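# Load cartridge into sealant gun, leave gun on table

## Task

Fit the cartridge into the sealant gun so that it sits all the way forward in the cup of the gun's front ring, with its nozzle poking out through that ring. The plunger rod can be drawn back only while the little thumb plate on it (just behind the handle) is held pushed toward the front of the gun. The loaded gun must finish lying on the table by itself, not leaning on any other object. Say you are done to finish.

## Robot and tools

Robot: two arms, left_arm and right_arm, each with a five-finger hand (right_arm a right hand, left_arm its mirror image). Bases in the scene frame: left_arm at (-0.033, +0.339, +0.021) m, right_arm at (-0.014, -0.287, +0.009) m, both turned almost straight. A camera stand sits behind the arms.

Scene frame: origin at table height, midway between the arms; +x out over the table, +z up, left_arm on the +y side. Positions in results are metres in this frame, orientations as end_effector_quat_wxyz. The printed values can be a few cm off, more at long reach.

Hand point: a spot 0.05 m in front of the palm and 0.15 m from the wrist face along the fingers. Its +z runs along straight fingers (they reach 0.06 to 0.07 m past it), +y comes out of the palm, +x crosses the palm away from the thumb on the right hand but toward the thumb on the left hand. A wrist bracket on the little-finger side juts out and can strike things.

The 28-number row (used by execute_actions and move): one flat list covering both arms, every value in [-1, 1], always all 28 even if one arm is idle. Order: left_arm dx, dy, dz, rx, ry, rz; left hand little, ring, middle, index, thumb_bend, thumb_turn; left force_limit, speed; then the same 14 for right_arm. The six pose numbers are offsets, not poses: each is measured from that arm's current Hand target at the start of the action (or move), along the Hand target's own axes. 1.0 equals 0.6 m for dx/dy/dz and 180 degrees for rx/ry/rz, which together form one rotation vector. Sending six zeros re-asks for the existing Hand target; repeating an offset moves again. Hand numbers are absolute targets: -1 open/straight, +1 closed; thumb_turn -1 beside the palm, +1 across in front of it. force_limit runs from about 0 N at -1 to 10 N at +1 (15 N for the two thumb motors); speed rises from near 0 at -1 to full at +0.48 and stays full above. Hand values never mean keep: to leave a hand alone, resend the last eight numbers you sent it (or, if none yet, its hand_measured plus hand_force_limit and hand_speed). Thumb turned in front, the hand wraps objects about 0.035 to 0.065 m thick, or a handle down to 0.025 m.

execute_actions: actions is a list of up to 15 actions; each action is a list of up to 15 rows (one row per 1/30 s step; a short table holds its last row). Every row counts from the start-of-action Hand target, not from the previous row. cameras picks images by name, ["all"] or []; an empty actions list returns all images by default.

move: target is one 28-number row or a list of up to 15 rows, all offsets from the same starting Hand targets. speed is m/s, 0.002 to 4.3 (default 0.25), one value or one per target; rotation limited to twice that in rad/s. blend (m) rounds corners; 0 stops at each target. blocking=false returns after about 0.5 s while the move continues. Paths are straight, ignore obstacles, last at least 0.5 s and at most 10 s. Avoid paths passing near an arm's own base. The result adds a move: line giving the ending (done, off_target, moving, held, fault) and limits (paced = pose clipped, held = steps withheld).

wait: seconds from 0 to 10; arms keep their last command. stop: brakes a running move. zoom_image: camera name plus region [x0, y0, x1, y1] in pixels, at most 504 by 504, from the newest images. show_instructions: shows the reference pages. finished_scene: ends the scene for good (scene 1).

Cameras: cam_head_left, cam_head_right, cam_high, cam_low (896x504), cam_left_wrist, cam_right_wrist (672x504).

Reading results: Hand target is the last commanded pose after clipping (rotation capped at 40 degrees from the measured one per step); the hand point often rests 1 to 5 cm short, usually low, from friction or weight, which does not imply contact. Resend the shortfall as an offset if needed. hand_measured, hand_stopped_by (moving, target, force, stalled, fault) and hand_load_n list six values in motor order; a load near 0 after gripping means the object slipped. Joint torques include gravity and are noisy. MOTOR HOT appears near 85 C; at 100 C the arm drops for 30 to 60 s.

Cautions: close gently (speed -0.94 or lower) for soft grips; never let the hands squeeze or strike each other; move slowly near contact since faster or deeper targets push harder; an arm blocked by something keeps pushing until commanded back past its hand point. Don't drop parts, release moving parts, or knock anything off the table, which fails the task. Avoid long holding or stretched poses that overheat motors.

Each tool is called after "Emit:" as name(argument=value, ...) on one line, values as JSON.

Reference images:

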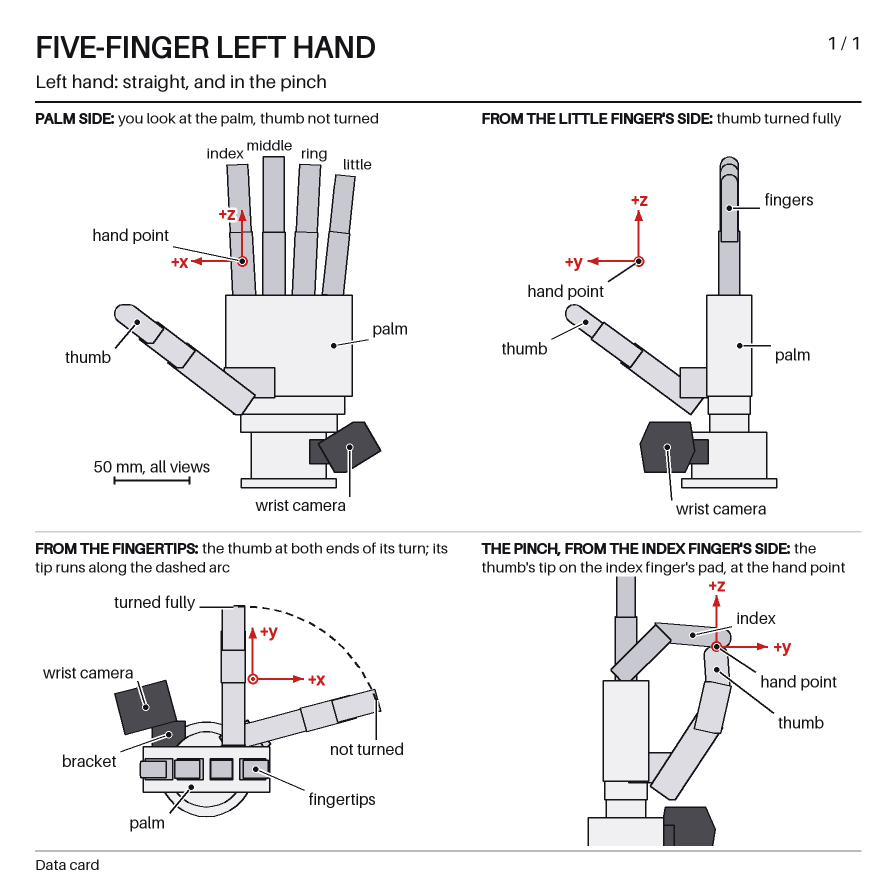

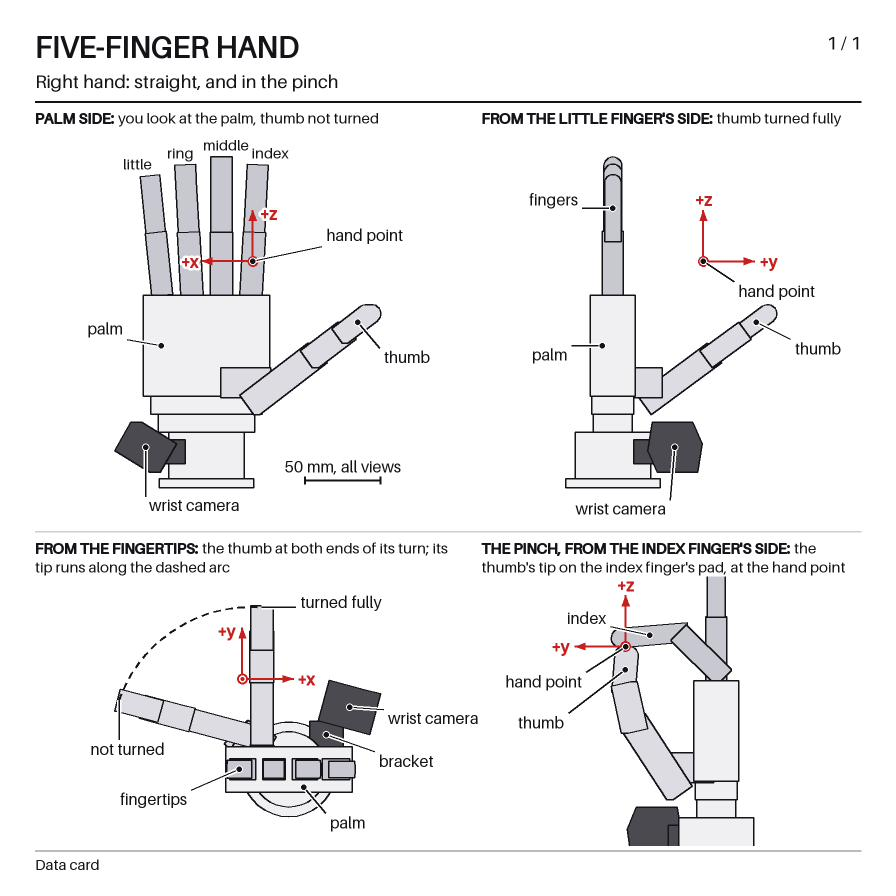

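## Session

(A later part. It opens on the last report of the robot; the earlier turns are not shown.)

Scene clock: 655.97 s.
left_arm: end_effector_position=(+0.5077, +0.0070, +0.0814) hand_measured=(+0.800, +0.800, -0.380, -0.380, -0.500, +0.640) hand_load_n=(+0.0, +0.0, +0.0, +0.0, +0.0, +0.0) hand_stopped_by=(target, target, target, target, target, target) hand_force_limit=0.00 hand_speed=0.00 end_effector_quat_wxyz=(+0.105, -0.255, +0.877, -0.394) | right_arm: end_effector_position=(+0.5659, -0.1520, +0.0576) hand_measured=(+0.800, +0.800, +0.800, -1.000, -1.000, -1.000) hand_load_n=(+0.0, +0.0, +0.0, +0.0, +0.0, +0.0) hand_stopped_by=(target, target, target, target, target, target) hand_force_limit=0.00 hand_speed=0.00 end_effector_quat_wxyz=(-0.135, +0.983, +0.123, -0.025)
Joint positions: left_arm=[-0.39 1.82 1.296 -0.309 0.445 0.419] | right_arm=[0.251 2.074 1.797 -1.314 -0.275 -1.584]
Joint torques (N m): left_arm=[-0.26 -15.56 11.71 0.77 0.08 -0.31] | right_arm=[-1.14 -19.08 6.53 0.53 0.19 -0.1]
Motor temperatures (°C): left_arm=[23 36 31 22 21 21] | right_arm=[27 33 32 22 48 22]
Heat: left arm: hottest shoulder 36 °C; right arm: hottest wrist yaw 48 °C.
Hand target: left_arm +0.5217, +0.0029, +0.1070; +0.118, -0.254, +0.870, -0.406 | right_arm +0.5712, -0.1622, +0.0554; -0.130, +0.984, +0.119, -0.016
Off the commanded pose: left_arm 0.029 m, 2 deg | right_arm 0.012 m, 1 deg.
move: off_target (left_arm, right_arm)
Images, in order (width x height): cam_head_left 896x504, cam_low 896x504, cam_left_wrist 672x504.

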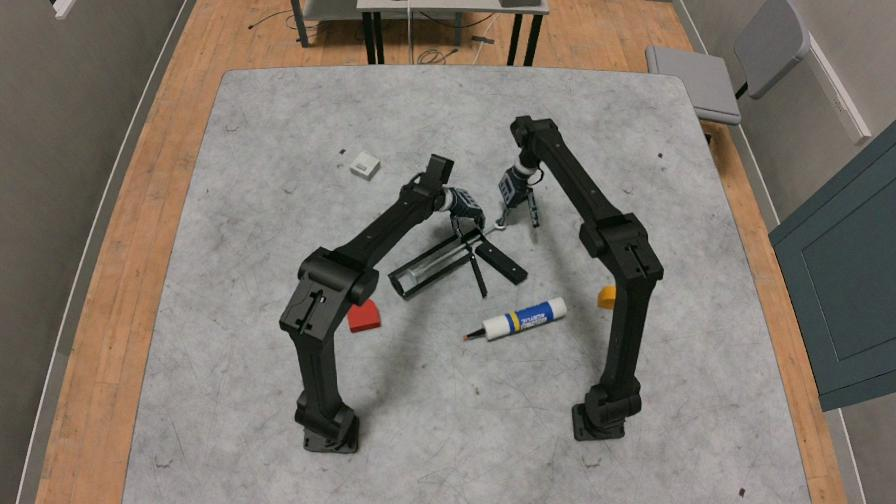

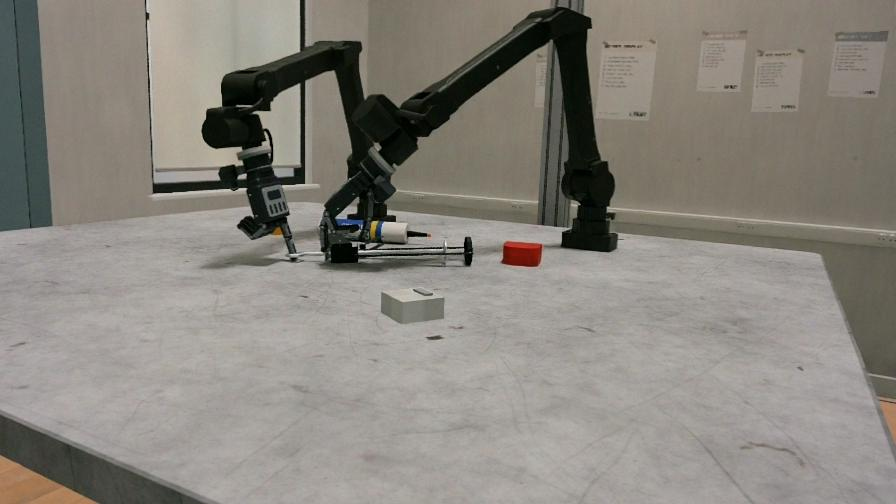

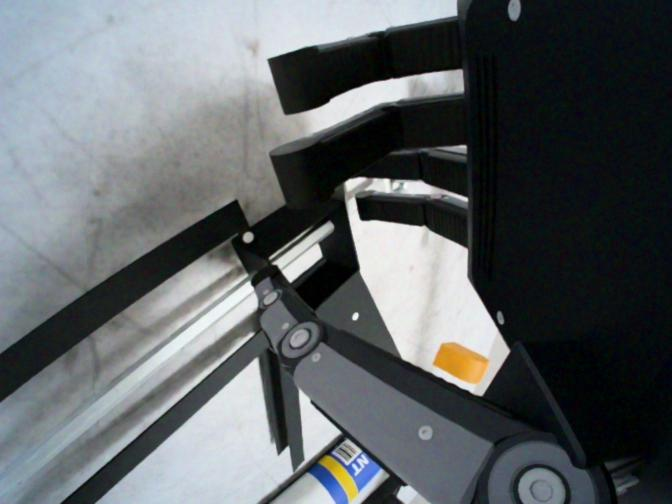

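Emit:
move(target=[[0.0113,0.0532,0.0327,0,0,0,0.8,0.8,-0.38,-0.38,-0.5,0.64,0,0,0,0,0,0,0,0,0.8,0.8,0.8,-1,-1,-1,0,0]], speed=0.06, cameras=["cam_head_left","cam_low","cam_left_wrist"])

Emit:
zoom_image(camera="cam_head_left", region=[430, 190, 514, 250])

Emit:
zoom_image(camera="cam_low", region=[300, 210, 370, 270])

Emit:
zoom_image(camera="cam_left_wrist", region=[200, 100, 480, 450])

Scene clock: 668.20 s.
left_arm: end_effector_position=(+0.5117, +0.0055, +0.0781) hand_measured=(+0.800, +0.800, -0.380, -0.380, -0.500, +0.640) hand_load_n=(+0.0, +0.0, +0.0, +0.0, +0.0, +0.0) hand_stopped_by=(target, target, target, target, target, target) hand_force_limit=0.00 hand_speed=0.00 end_effector_quat_wxyz=(+0.118, -0.252, +0.871, -0.404) | right_arm: end_effector_position=(+0.5659, -0.1520, +0.0576) hand_measured=(+0.800, +0.800, +0.800, -1.000, -1.000, -1.000) hand_load_n=(+0.5, +0.0, +0.0, +0.0, +0.0, +0.0) hand_stopped_by=(target, target, target, target, target, target) hand_force_limit=0.00 hand_speed=0.00 end_effector_quat_wxyz=(-0.135, +0.983, +0.123, -0.025)
Joint positions: left_arm=[-0.39 1.82 1.272 -0.247 0.442 0.413] | right_arm=[0.251 2.074 1.797 -1.314 -0.275 -1.584]
Joint torques (N m): left_arm=[-1.26 -13.33 8.03 2.28 0.07 -0.28] | right_arm=[-1.44 -19.02 6.52 0.64 0.17 -0.07]
Motor temperatures (°C): left_arm=[22 34 32 22 21 21] | right_arm=[27 34 31 22 43 21]
Heat: left arm: hottest shoulder 34 °C; right arm: hottest wrist yaw 43 °C.
Hand target: left_arm +0.5131, +0.0038, +0.0700; +0.118, -0.254, +0.870, -0.406 | right_arm +0.5712, -0.1622, +0.0554; -0.130, +0.984, +0.119, -0.016
Off the commanded pose: left_arm 0.008 m, 0 deg | right_arm 0.012 m, 1 deg.
move: off_target (right_arm)
Images, in order (width x height): cam_head_left 896x504, cam_low 896x504, cam_left_wrist 672x504.

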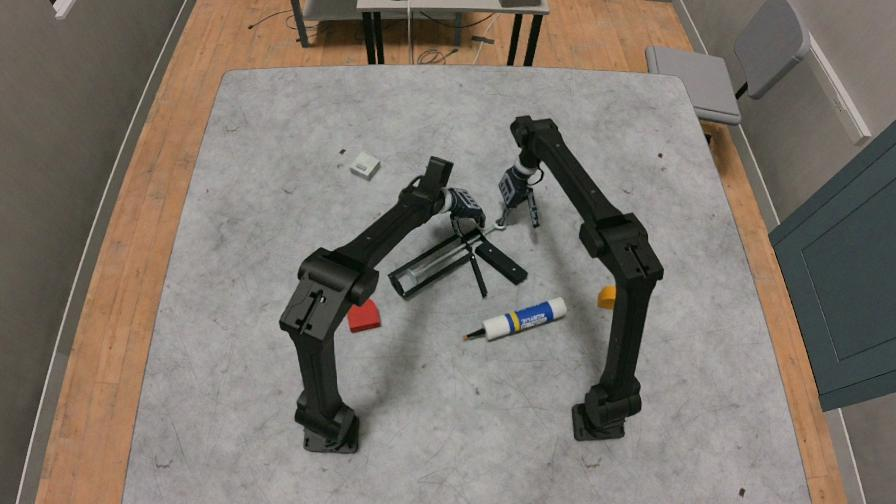

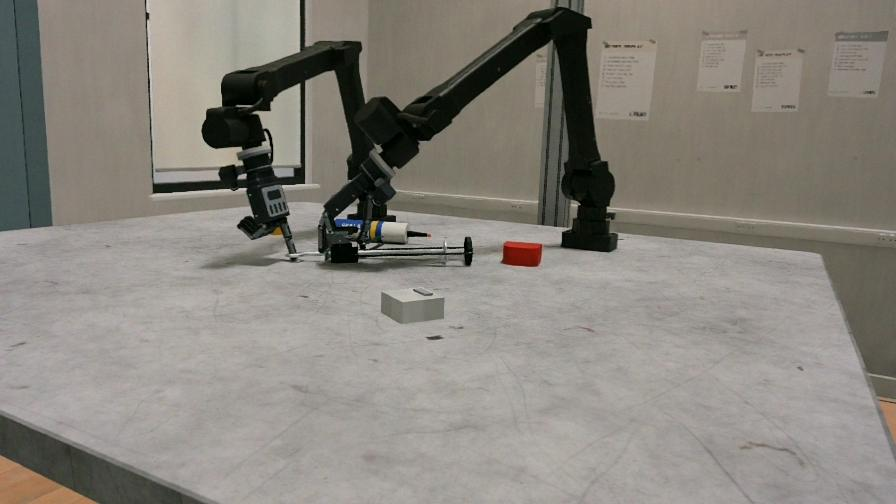

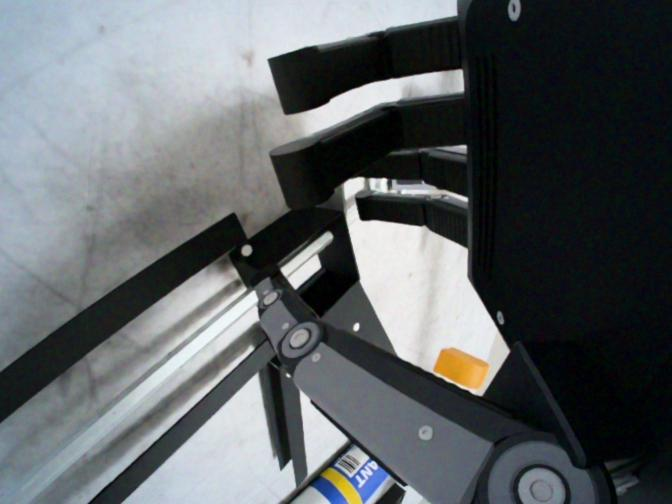

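Scaled by 6.000 from the camera's 896x504 image, which has a finer 1280x720 frame.

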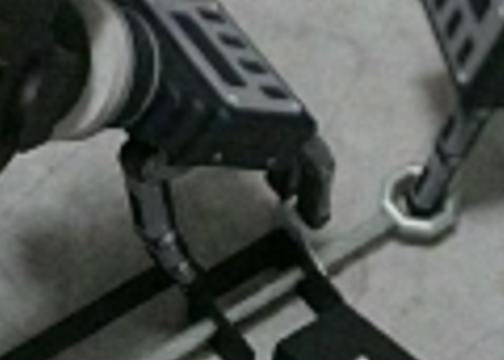

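Scaled by 7.200 from the camera's 896x504 image, which has a finer 1280x720 frame.

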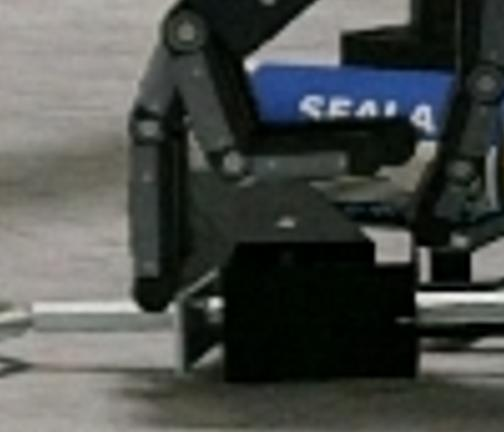

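Scaled by 1.440 from the camera's 672x504 image, which has a finer 960x720 frame.

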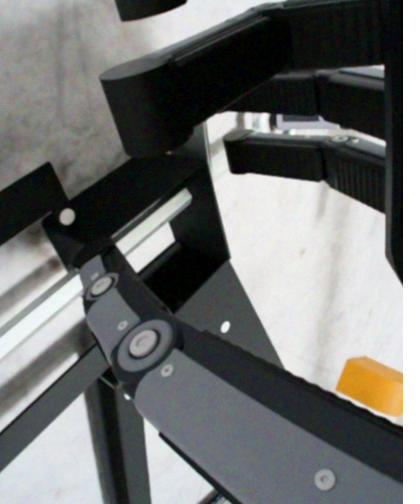

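Emit:
move(target=[[0,0,0,0,0,0,0.8,0.8,-0.44,-0.44,-0.7,0.64,0,0,0,0,0,0,0,0,0.8,0.8,0.8,-1,-1,-1,0,0],[0.002,0.0198,0.0127,0,0,0,0.8,0.8,-0.44,-0.44,-0.7,0.64,0,0,0,0,0,0,0,0,0.8,0.8,0.8,-1,-1,-1,0,0]], speed=0.06, cameras=["cam_head_left","cam_low","cam_left_wrist"])

Emit:
zoom_image(camera="cam_head_left", region=[430, 190, 514, 250])

Emit:
zoom_image(camera="cam_low", region=[300, 210, 370, 270])

Emit:
zoom_image(camera="cam_left_wrist", region=[200, 100, 480, 450])

Scene clock: 676.83 s.
left_arm: end_effector_position=(+0.5095, +0.0064, +0.0676) hand_measured=(+0.800, +0.800, -0.440, -0.440, -0.700, +0.640) hand_load_n=(+0.0, +0.0, +0.0, +0.0, +0.0, +0.0) hand_stopped_by=(target, target, target, target, target, target) hand_force_limit=0.00 hand_speed=0.00 end_effector_quat_wxyz=(+0.120, -0.251, +0.871, -0.406) | right_arm: end_effector_position=(+0.5659, -0.1520, +0.0576) hand_measured=(+0.800, +0.800, +0.800, -1.000, -1.000, -1.000) hand_load_n=(+0.0, +0.0, +0.5, +0.5, -0.5, +0.0) hand_stopped_by=(target, target, target, target, target, target) hand_force_limit=0.00 hand_speed=0.00 end_effector_quat_wxyz=(-0.135, +0.983, +0.123, -0.025)
Joint positions: left_arm=[-0.39 1.828 1.25 -0.211 0.442 0.413] | right_arm=[0.251 2.074 1.797 -1.314 -0.275 -1.584]
Joint torques (N m): left_arm=[-1.2 -12.63 7.86 2.22 0.08 -0.32] | right_arm=[-1.38 -19.25 6.49 0.51 0.17 -0.11]
Heat: left arm: hottest shoulder 33 °C; right arm: hottest wrist yaw 41 °C.
Hand target: left_arm +0.5110, +0.0047, +0.0557; +0.118, -0.254, +0.870, -0.406 | right_arm +0.5712, -0.1622, +0.0554; -0.130, +0.984, +0.119, -0.016
Off the commanded pose: left_arm 0.012 m, 0 deg | right_arm 0.012 m, 1 deg.
move: off_target (left_arm, right_arm)
Images, in order (width x height): cam_head_left 896x504, cam_low 896x504, cam_left_wrist 672x504.

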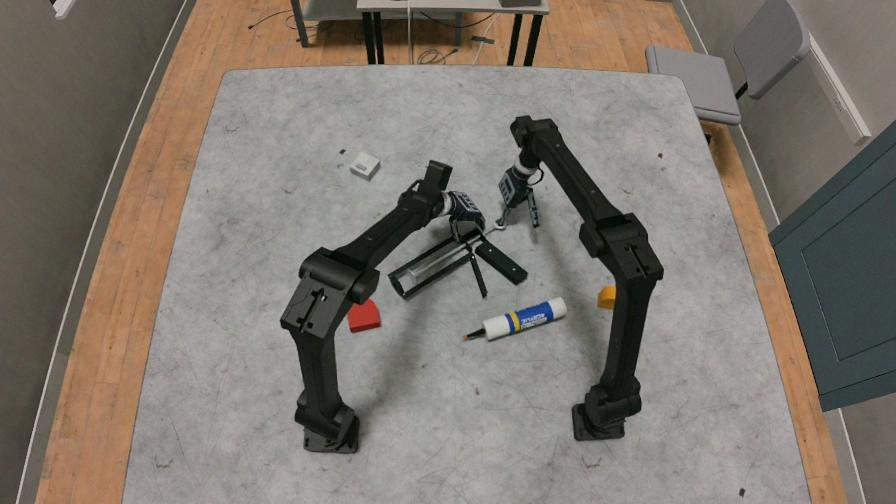

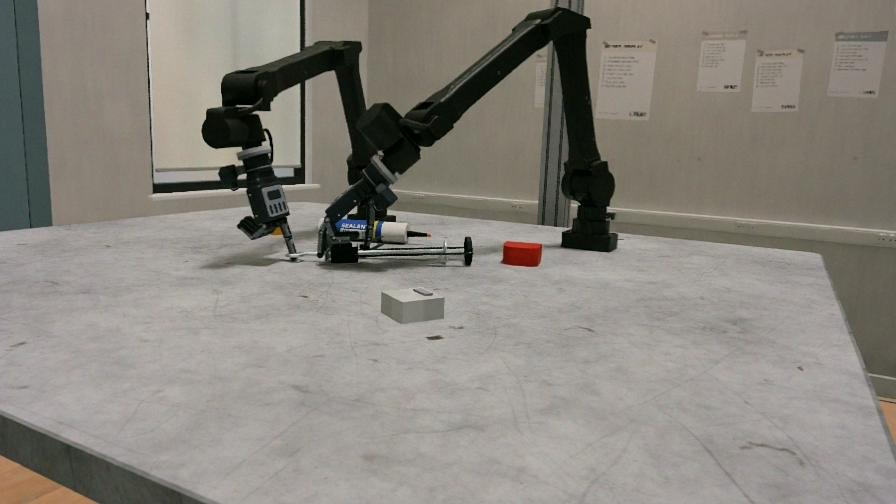

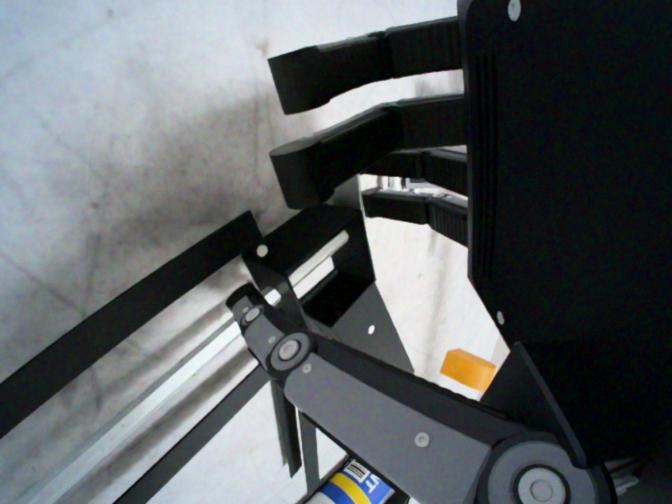

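Scaled by 6.000 from the camera's 896x504 image, which has a finer 1280x720 frame.

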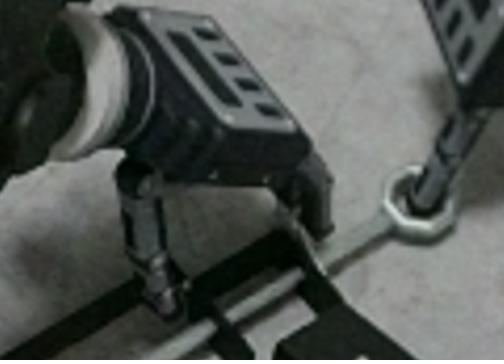

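Scaled by 7.200 from the camera's 896x504 image, which has a finer 1280x720 frame.

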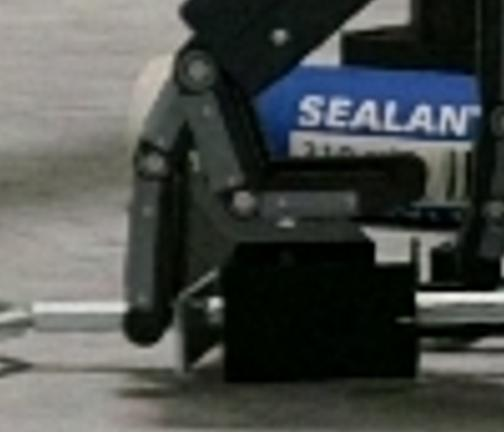

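Scaled by 1.440 from the camera's 672x504 image, which has a finer 960x720 frame.

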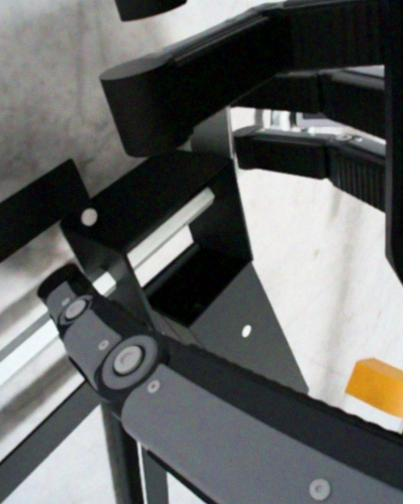

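Emit:
move(target=[[0,0,0,0,0,0,0.8,0.8,-0.15,-0.15,-0.1,0.64,0.2,-0.7,0,0,0,0,0,0,0.8,0.8,0.8,-1,-1,-1,0,0]], speed=0.06, cameras=["cam_head_left","cam_low","cam_left_wrist"])

Emit:
zoom_image(camera="cam_head_left", region=[430, 190, 514, 250])

Emit:
zoom_image(camera="cam_low", region=[300, 210, 370, 270])

Emit:
zoom_image(camera="cam_left_wrist", region=[200, 100, 480, 450])

Scene clock: 694.73 s.
left_arm: end_effector_position=(+0.5108, +0.0027, +0.0675) hand_measured=(+0.800, +0.800, -0.306, -0.280, -0.624, +0.640) hand_load_n=(+0.0, +0.0, +3.5, +8.5, +8.5, +1.0) hand_stopped_by=(target, target, force, force, force, target) hand_force_limit=0.20 hand_speed=-0.70 end_effector_quat_wxyz=(+0.123, -0.247, +0.870, -0.409) | right_arm: end_effector_position=(+0.5649, -0.1490, +0.0569) hand_measured=(+0.800, +0.800, +0.800, -1.000, -1.000, -1.000) hand_load_n=(+0.0, +0.0, +0.0, +0.5, +0.0, +0.0) hand_stopped_by=(target, target, target, target, target, target) hand_force_limit=0.00 hand_speed=0.00 end_effector_quat_wxyz=(-0.139, +0.982, +0.124, -0.026)
Joint positions: left_arm=[-0.395 1.832 1.25 -0.196 0.442 0.413] | right_arm=[0.254 2.074 1.795 -1.312 -0.283 -1.584]
Joint torques (N m): left_arm=[-0.97 -13.22 7.91 1.76 0.03 -0.29] | right_arm=[-0.97 -19.19 6.6 0.51 0.54 -0.1]
Motor temperatures (°C): left_arm=[22 34 33 22 21 21] | right_arm=[27 34 30 22 38 21]
Heat: left arm: hottest shoulder 34 °C; right arm: hottest wrist yaw 38 °C.
Hand target: left_arm +0.5110, +0.0046, +0.0557; +0.118, -0.254, +0.870, -0.406 | right_arm +0.5711, -0.1620, +0.0553; -0.130, +0.984, +0.119, -0.016
Off the commanded pose: left_arm 0.012 m, 1 deg | right_arm 0.015 m, 2 deg.
move: off_target (left_arm, right_arm)
Images, in order (width x height): cam_head_left 896x504, cam_low 896x504, cam_left_wrist 672x504.

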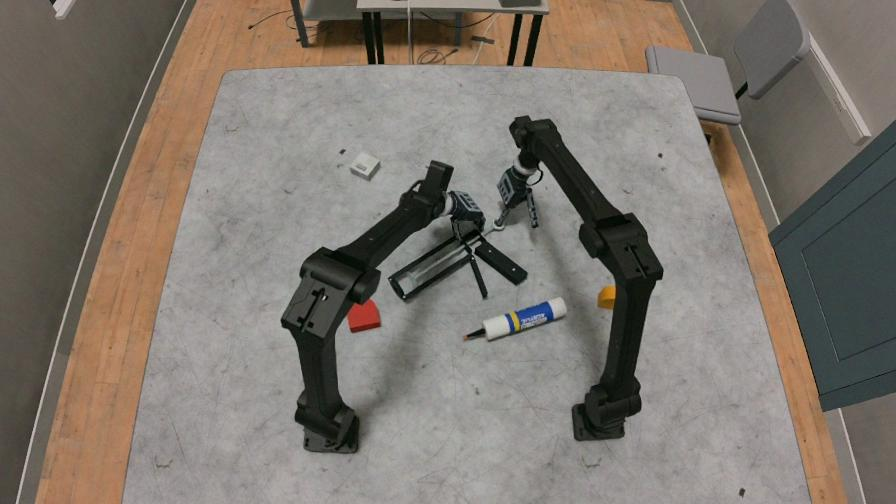

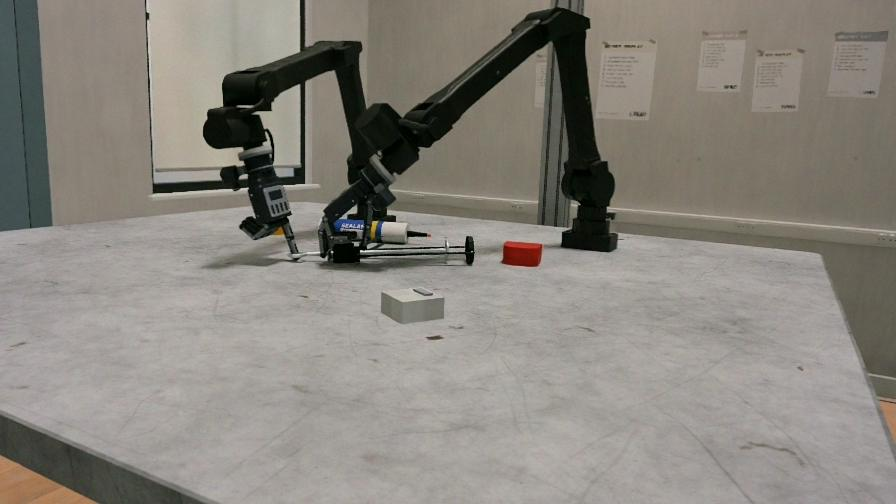

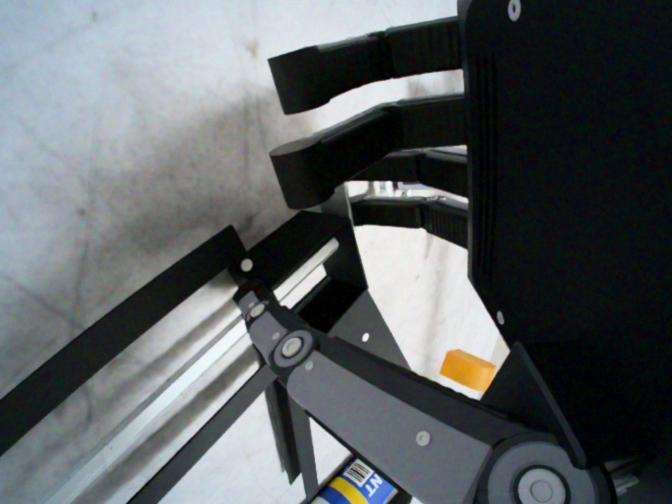

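Scaled by 6.000 from the camera's 896x504 image, which has a finer 1280x720 frame.

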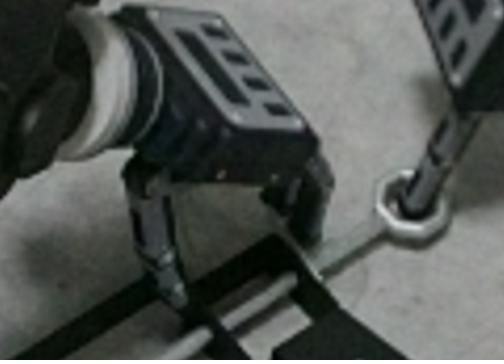

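Scaled by 7.200 from the camera's 896x504 image, which has a finer 1280x720 frame.

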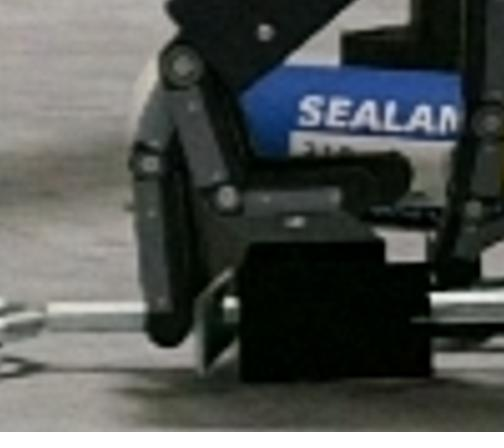

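Scaled by 1.440 from the camera's 672x504 image, which has a finer 960x720 frame.

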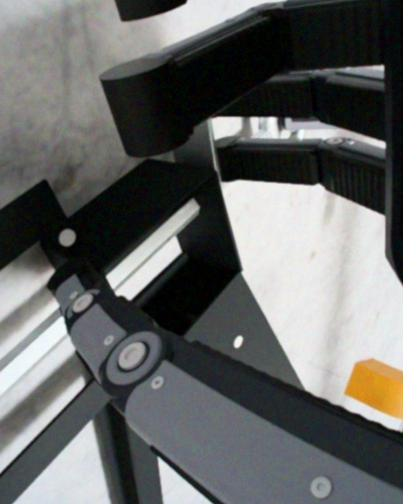

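Emit:
execute_actions(actions=[], cameras=["cam_head_left","cam_low"])

Emit:
zoom_image(camera="cam_low", region=[240, 180, 440, 310])

Scene clock: 714.43 s.
left_arm: end_effector_position=(+0.5108, +0.0027, +0.0675) hand_measured=(+0.800, +0.800, -0.306, -0.280, -0.624, +0.640) hand_load_n=(+0.0, +0.0, +3.5, +8.0, +8.0, +1.0) hand_stopped_by=(target, target, force, force, force, target) hand_force_limit=0.20 hand_speed=-0.70 end_effector_quat_wxyz=(+0.123, -0.247, +0.870, -0.409) | right_arm: end_effector_position=(+0.5649, -0.1490, +0.0569) hand_measured=(+0.800, +0.800, +0.800, -1.000, -1.000, -1.000) hand_load_n=(+0.0, +0.0, +0.0, +0.5, +0.0, +0.0) hand_stopped_by=(target, target, target, target, target, target) hand_force_limit=0.00 hand_speed=0.00 end_effector_quat_wxyz=(-0.139, +0.982, +0.124, -0.026)
Joint positions: left_arm=[-0.395 1.832 1.25 -0.196 0.442 0.413] | right_arm=[0.254 2.074 1.795 -1.312 -0.283 -1.584]
Joint velocities: within noise
Joint torques (N m): left_arm=[-1.14 -12.28 7.9 1.48 0.09 -0.29] | right_arm=[-0.73 -19.08 6.79 0.47 0.55 -0.12]
Motor temperatures (°C): left_arm=[22 33 33 22 21 21] | right_arm=[26 35 29 22 37 21]
Heat: left arm: hottest shoulder 33 °C; right arm: hottest wrist yaw 37 °C.
Hand target: left_arm +0.5110, +0.0046, +0.0557; +0.118, -0.254, +0.870, -0.406 | right_arm +0.5711, -0.1620, +0.0553; -0.130, +0.984, +0.119, -0.016
Off the commanded pose: left_arm 0.012 m, 1 deg | right_arm 0.015 m, 2 deg.
Images, in order (width x height): cam_head_left 896x504, cam_low 896x504.

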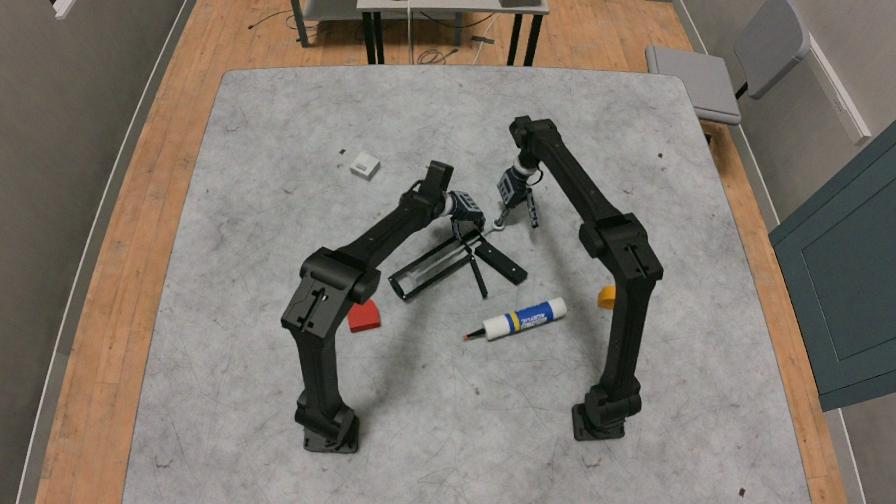

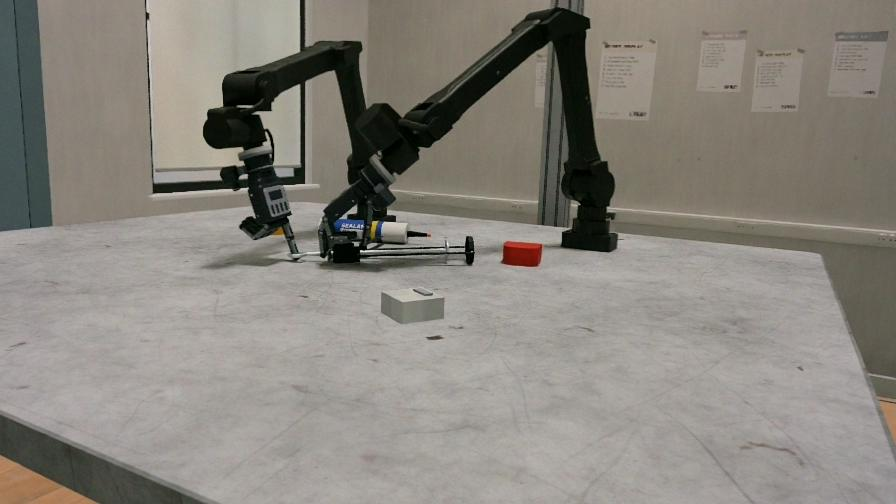

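Scaled by 2.520 from the camera's 896x504 image, which has a finer 1280x720 frame.

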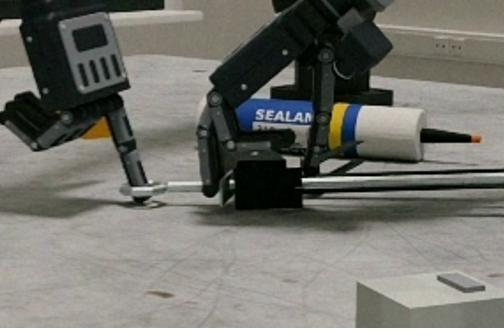

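Emit:
zoom_image(camera="cam_low", region=[300, 225, 380, 270])

Scaled by 6.300 from the camera's 896x504 image, which has a finer 1280x720 frame.

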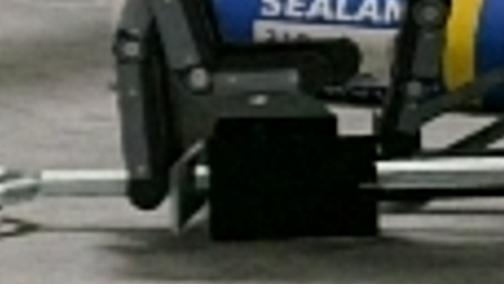

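Emit:
move(target=[0,0,0,0,0,0,0.8,0.8,-0.15,-0.15,-0.1,0.64,0.2,-0.7, 0.0294,0.0753,-0.0202,0,0,0,0.8,0.8,0.8,-1,-1,-1,0,0], speed=0.08, cameras=["cam_head_left","cam_low"])

Emit:
zoom_image(camera="cam_low", region=[240, 180, 440, 310])

Emit:
zoom_image(camera="cam_head_left", region=[370, 190, 550, 310])

Scene clock: 723.47 s.
left_arm: end_effector_position=(+0.5086, -0.0027, +0.0678) hand_measured=(+0.800, +0.800, -0.306, -0.280, -0.624, +0.640) hand_load_n=(+0.0, +0.0, +3.5, +9.5, +5.5, +0.0) hand_stopped_by=(target, target, force, force, force, target) hand_force_limit=0.20 hand_speed=-0.70 end_effector_quat_wxyz=(+0.120, -0.243, +0.869, -0.413) | right_arm: end_effector_position=(+0.5701, -0.1692, +0.0563) hand_measured=(+0.800, +0.800, +0.800, -1.000, -1.000, -1.000) hand_load_n=(+0.0, +0.0, +0.5, +1.0, +0.0, +0.0) hand_stopped_by=(target, target, target, target, target, target) hand_force_limit=0.00 hand_speed=0.00 end_effector_quat_wxyz=(-0.142, +0.981, +0.126, -0.036)
Joint positions: left_arm=[-0.402 1.833 1.25 -0.19 0.448 0.41] | right_arm=[0.218 2.093 1.823 -1.352 -0.29 -1.629]
Joint torques (N m): left_arm=[-0.03 -12.92 7.88 1.39 0.06 -0.28] | right_arm=[-3.6 -16.91 10.84 -0.28 0.91 -0.39]
Heat: left arm: hottest shoulder 33 °C; right arm: hottest wrist yaw 37 °C.
Hand target: left_arm +0.5110, +0.0046, +0.0559; +0.118, -0.254, +0.870, -0.406 | right_arm +0.5995, -0.2033, +0.0554; -0.130, +0.984, +0.119, -0.016
Off the commanded pose: left_arm 0.014 m, 2 deg | right_arm 0.045 m, 3 deg.
move: off_target (left_arm, right_arm)
Images, in order (width x height): cam_head_left 896x504, cam_low 896x504.

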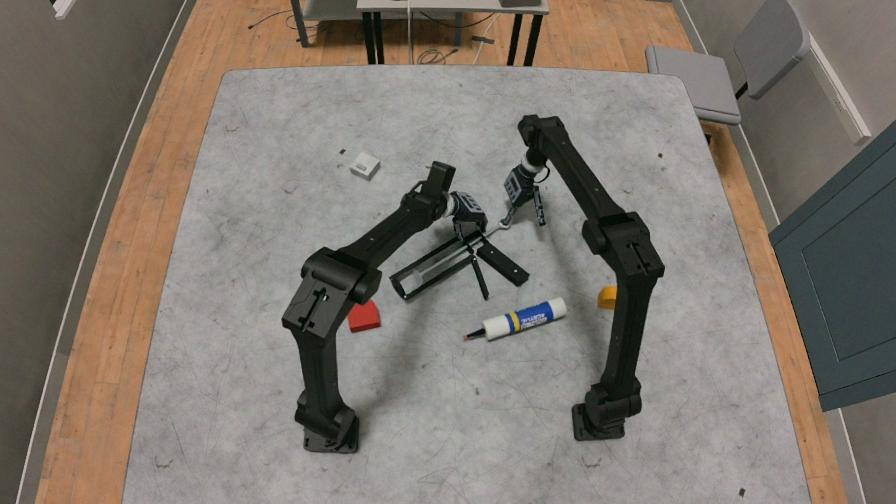

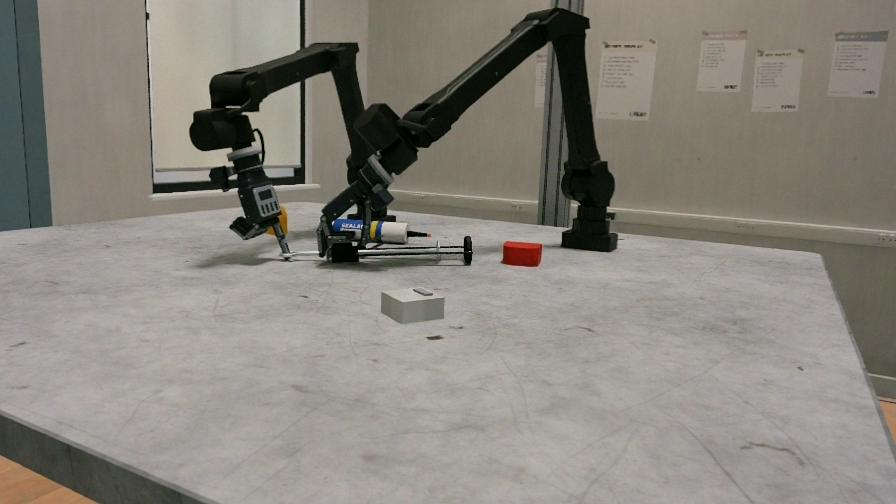

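Scaled by 2.520 from the camera's 896x504 image, which has a finer 1280x720 frame.

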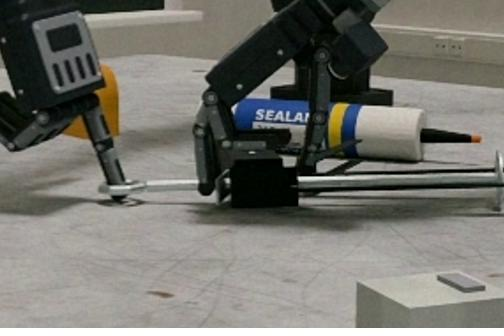

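Scaled by 2.800 from the camera's 896x504 image, which has a finer 1280x720 frame.

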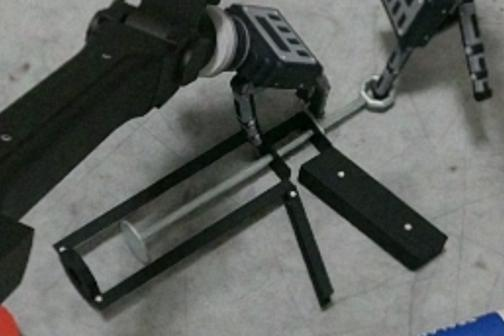

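Emit:
move(target=[0,0,0,0,0,0,0.8,0.8,-0.15,-0.15,-0.1,0.64,0.2,-0.7, 0.0470,0.1205,-0.0323,0,0,0,0.8,0.8,0.8,-1,-1,-1,0,0], speed=0.08, cameras=["cam_head_left","cam_low"])

Emit:
zoom_image(camera="cam_low", region=[240, 180, 440, 310])

Emit:
zoom_image(camera="cam_head_left", region=[370, 190, 550, 310])

Scene clock: 729.70 s.
left_arm: end_effector_position=(+0.5094, -0.0027, +0.0678) hand_measured=(+0.800, +0.800, -0.306, -0.280, -0.624, +0.640) hand_load_n=(+0.0, +0.0, +3.0, +9.5, +5.0, +1.0) hand_stopped_by=(target, target, force, force, force, target) hand_force_limit=0.20 hand_speed=-0.70 end_effector_quat_wxyz=(+0.122, -0.245, +0.869, -0.413) | right_arm: end_effector_position=(+0.6130, -0.2257, +0.0542) hand_measured=(+0.800, +0.800, +0.800, -1.000, -1.000, -1.000) hand_load_n=(+0.5, +0.0, +0.0, +1.0, +0.0, -0.5) hand_stopped_by=(target, target, target, target, target, target) hand_force_limit=0.00 hand_speed=0.00 end_effector_quat_wxyz=(-0.146, +0.980, +0.126, -0.045)
Joint positions: left_arm=[-0.402 1.834 1.25 -0.187 0.445 0.407] | right_arm=[0.12 2.214 2.023 -1.478 -0.29 -1.735]
Joint torques (N m): left_arm=[-0.03 -13.1 7.87 1.25 0.06 -0.23] | right_arm=[-4.54 -18.14 11.64 0.17 1.08 -0.42]
Heat: left arm: hottest shoulder 33 °C; right arm: hottest wrist yaw 37 °C.
Hand target: left_arm +0.5111, +0.0048, +0.0558; +0.118, -0.254, +0.870, -0.406 | right_arm +0.6447, -0.2693, +0.0552; -0.130, +0.984, +0.119, -0.016
Off the commanded pose: left_arm 0.014 m, 1 deg | right_arm 0.054 m, 4 deg.
move: off_target (left_arm, right_arm)
Images, in order (width x height): cam_head_left 896x504, cam_low 896x504.

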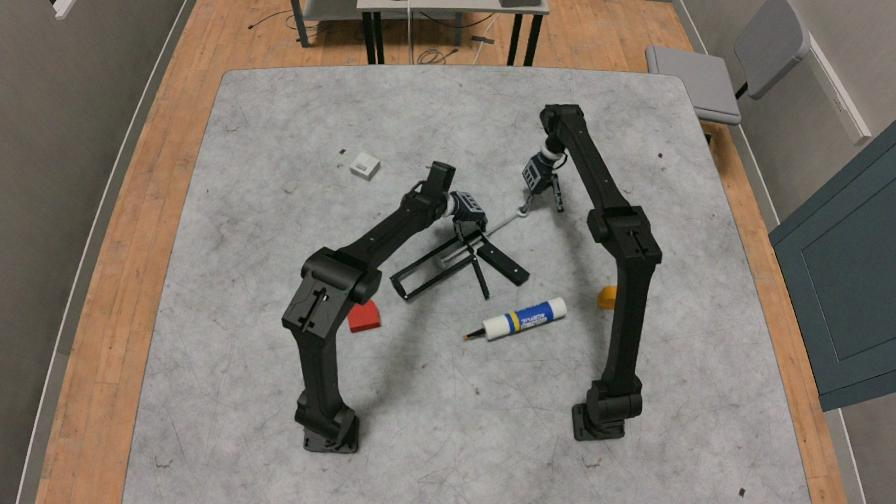

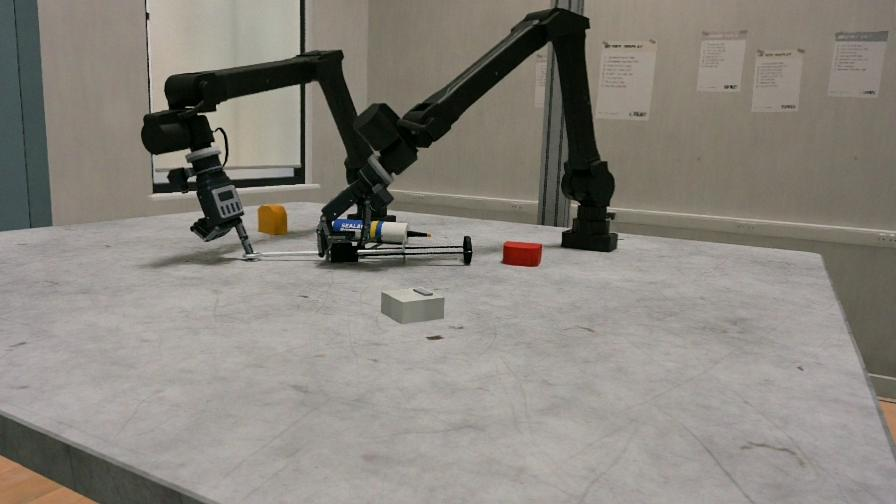

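Scaled by 2.520 from the camera's 896x504 image, which has a finer 1280x720 frame.

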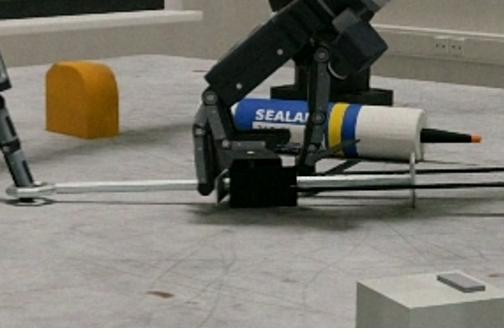

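Scaled by 2.800 from the camera's 896x504 image, which has a finer 1280x720 frame.

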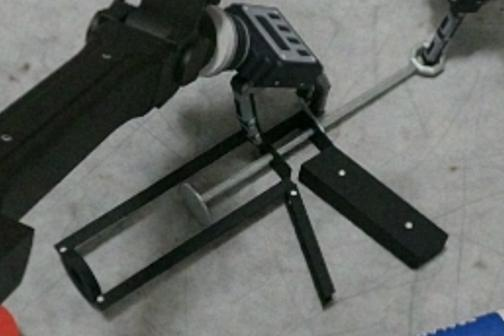

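Emit:
move(target=[0,0,0,0,0,0,0.8,0.8,-0.15,-0.15,-0.1,0.64,0.2,-0.7, 0.0294,0.0753,-0.0202,0,0,0,0.8,0.8,0.8,-1,-1,-1,0,0], speed=0.08, cameras=["cam_head_left","cam_low"])

Emit:
zoom_image(camera="cam_low", region=[240, 180, 440, 310])

Emit:
zoom_image(camera="cam_head_left", region=[370, 190, 550, 310])

Scene clock: 739.13 s.
left_arm: end_effector_position=(+0.5107, -0.0037, +0.0690) hand_measured=(+0.800, +0.800, -0.306, -0.280, -0.624, +0.640) hand_load_n=(+0.0, +0.0, +2.5, +9.5, +4.5, +2.0) hand_stopped_by=(target, target, force, force, force, target) hand_force_limit=0.20 hand_speed=-0.70 end_effector_quat_wxyz=(+0.123, -0.246, +0.867, -0.416) | right_arm: end_effector_position=(+0.6416, -0.2607, +0.0541) hand_measured=(+0.800, +0.800, +0.800, -1.000, -1.000, -1.000) hand_load_n=(+0.0, +0.5, +0.0, +1.0, +0.0, +0.0) hand_stopped_by=(target, target, target, target, target, target) hand_force_limit=0.00 hand_speed=0.00 end_effector_quat_wxyz=(-0.150, +0.979, +0.126, -0.049)
Joint positions: left_arm=[-0.402 1.834 1.25 -0.179 0.445 0.401] | right_arm=[0.064 2.315 2.201 -1.581 -0.292 -1.795]
Joint torques (N m): left_arm=[-0.62 -12.63 7.9 0.96 0.1 -0.15] | right_arm=[-4.72 -19.25 11.92 0.28 1.24 -0.4]
Heat: left arm: hottest shoulder 33 °C; right arm: hottest wrist yaw 37 °C.
Hand target: left_arm +0.5111, +0.0048, +0.0558; +0.118, -0.254, +0.870, -0.406 | right_arm +0.6730, -0.3105, +0.0551; -0.130, +0.984, +0.119, -0.016
Off the commanded pose: left_arm 0.016 m, 2 deg | right_arm 0.059 m, 4 deg.
move: off_target (left_arm, right_arm)
Images, in order (width x height): cam_head_left 896x504, cam_low 896x504.

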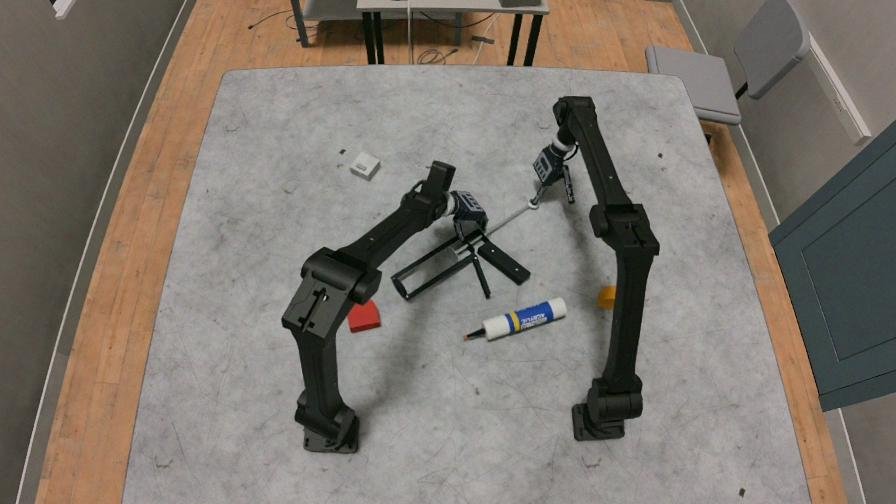

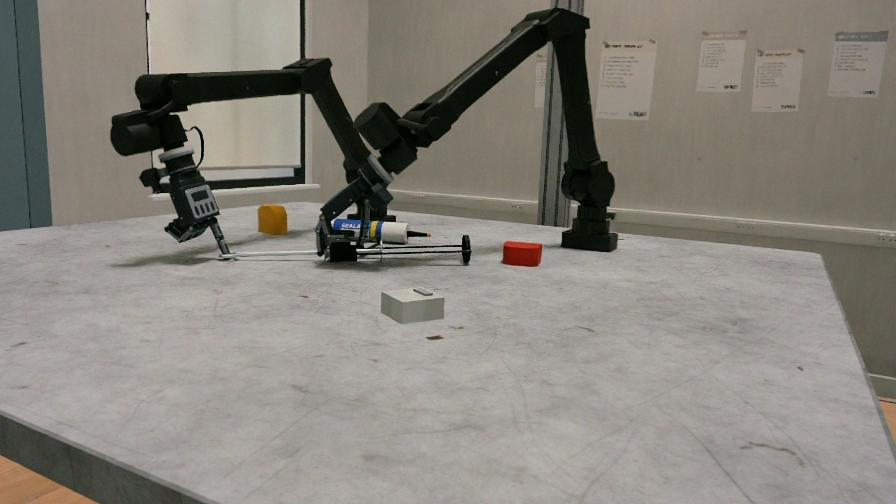

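Scaled by 2.520 from the camera's 896x504 image, which has a finer 1280x720 frame.

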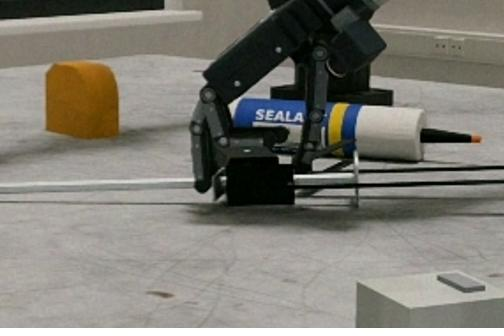

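Scaled by 2.800 from the camera's 896x504 image, which has a finer 1280x720 frame.

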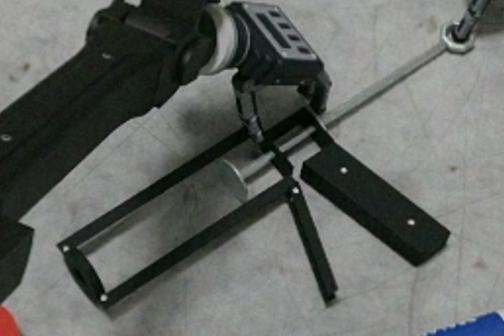

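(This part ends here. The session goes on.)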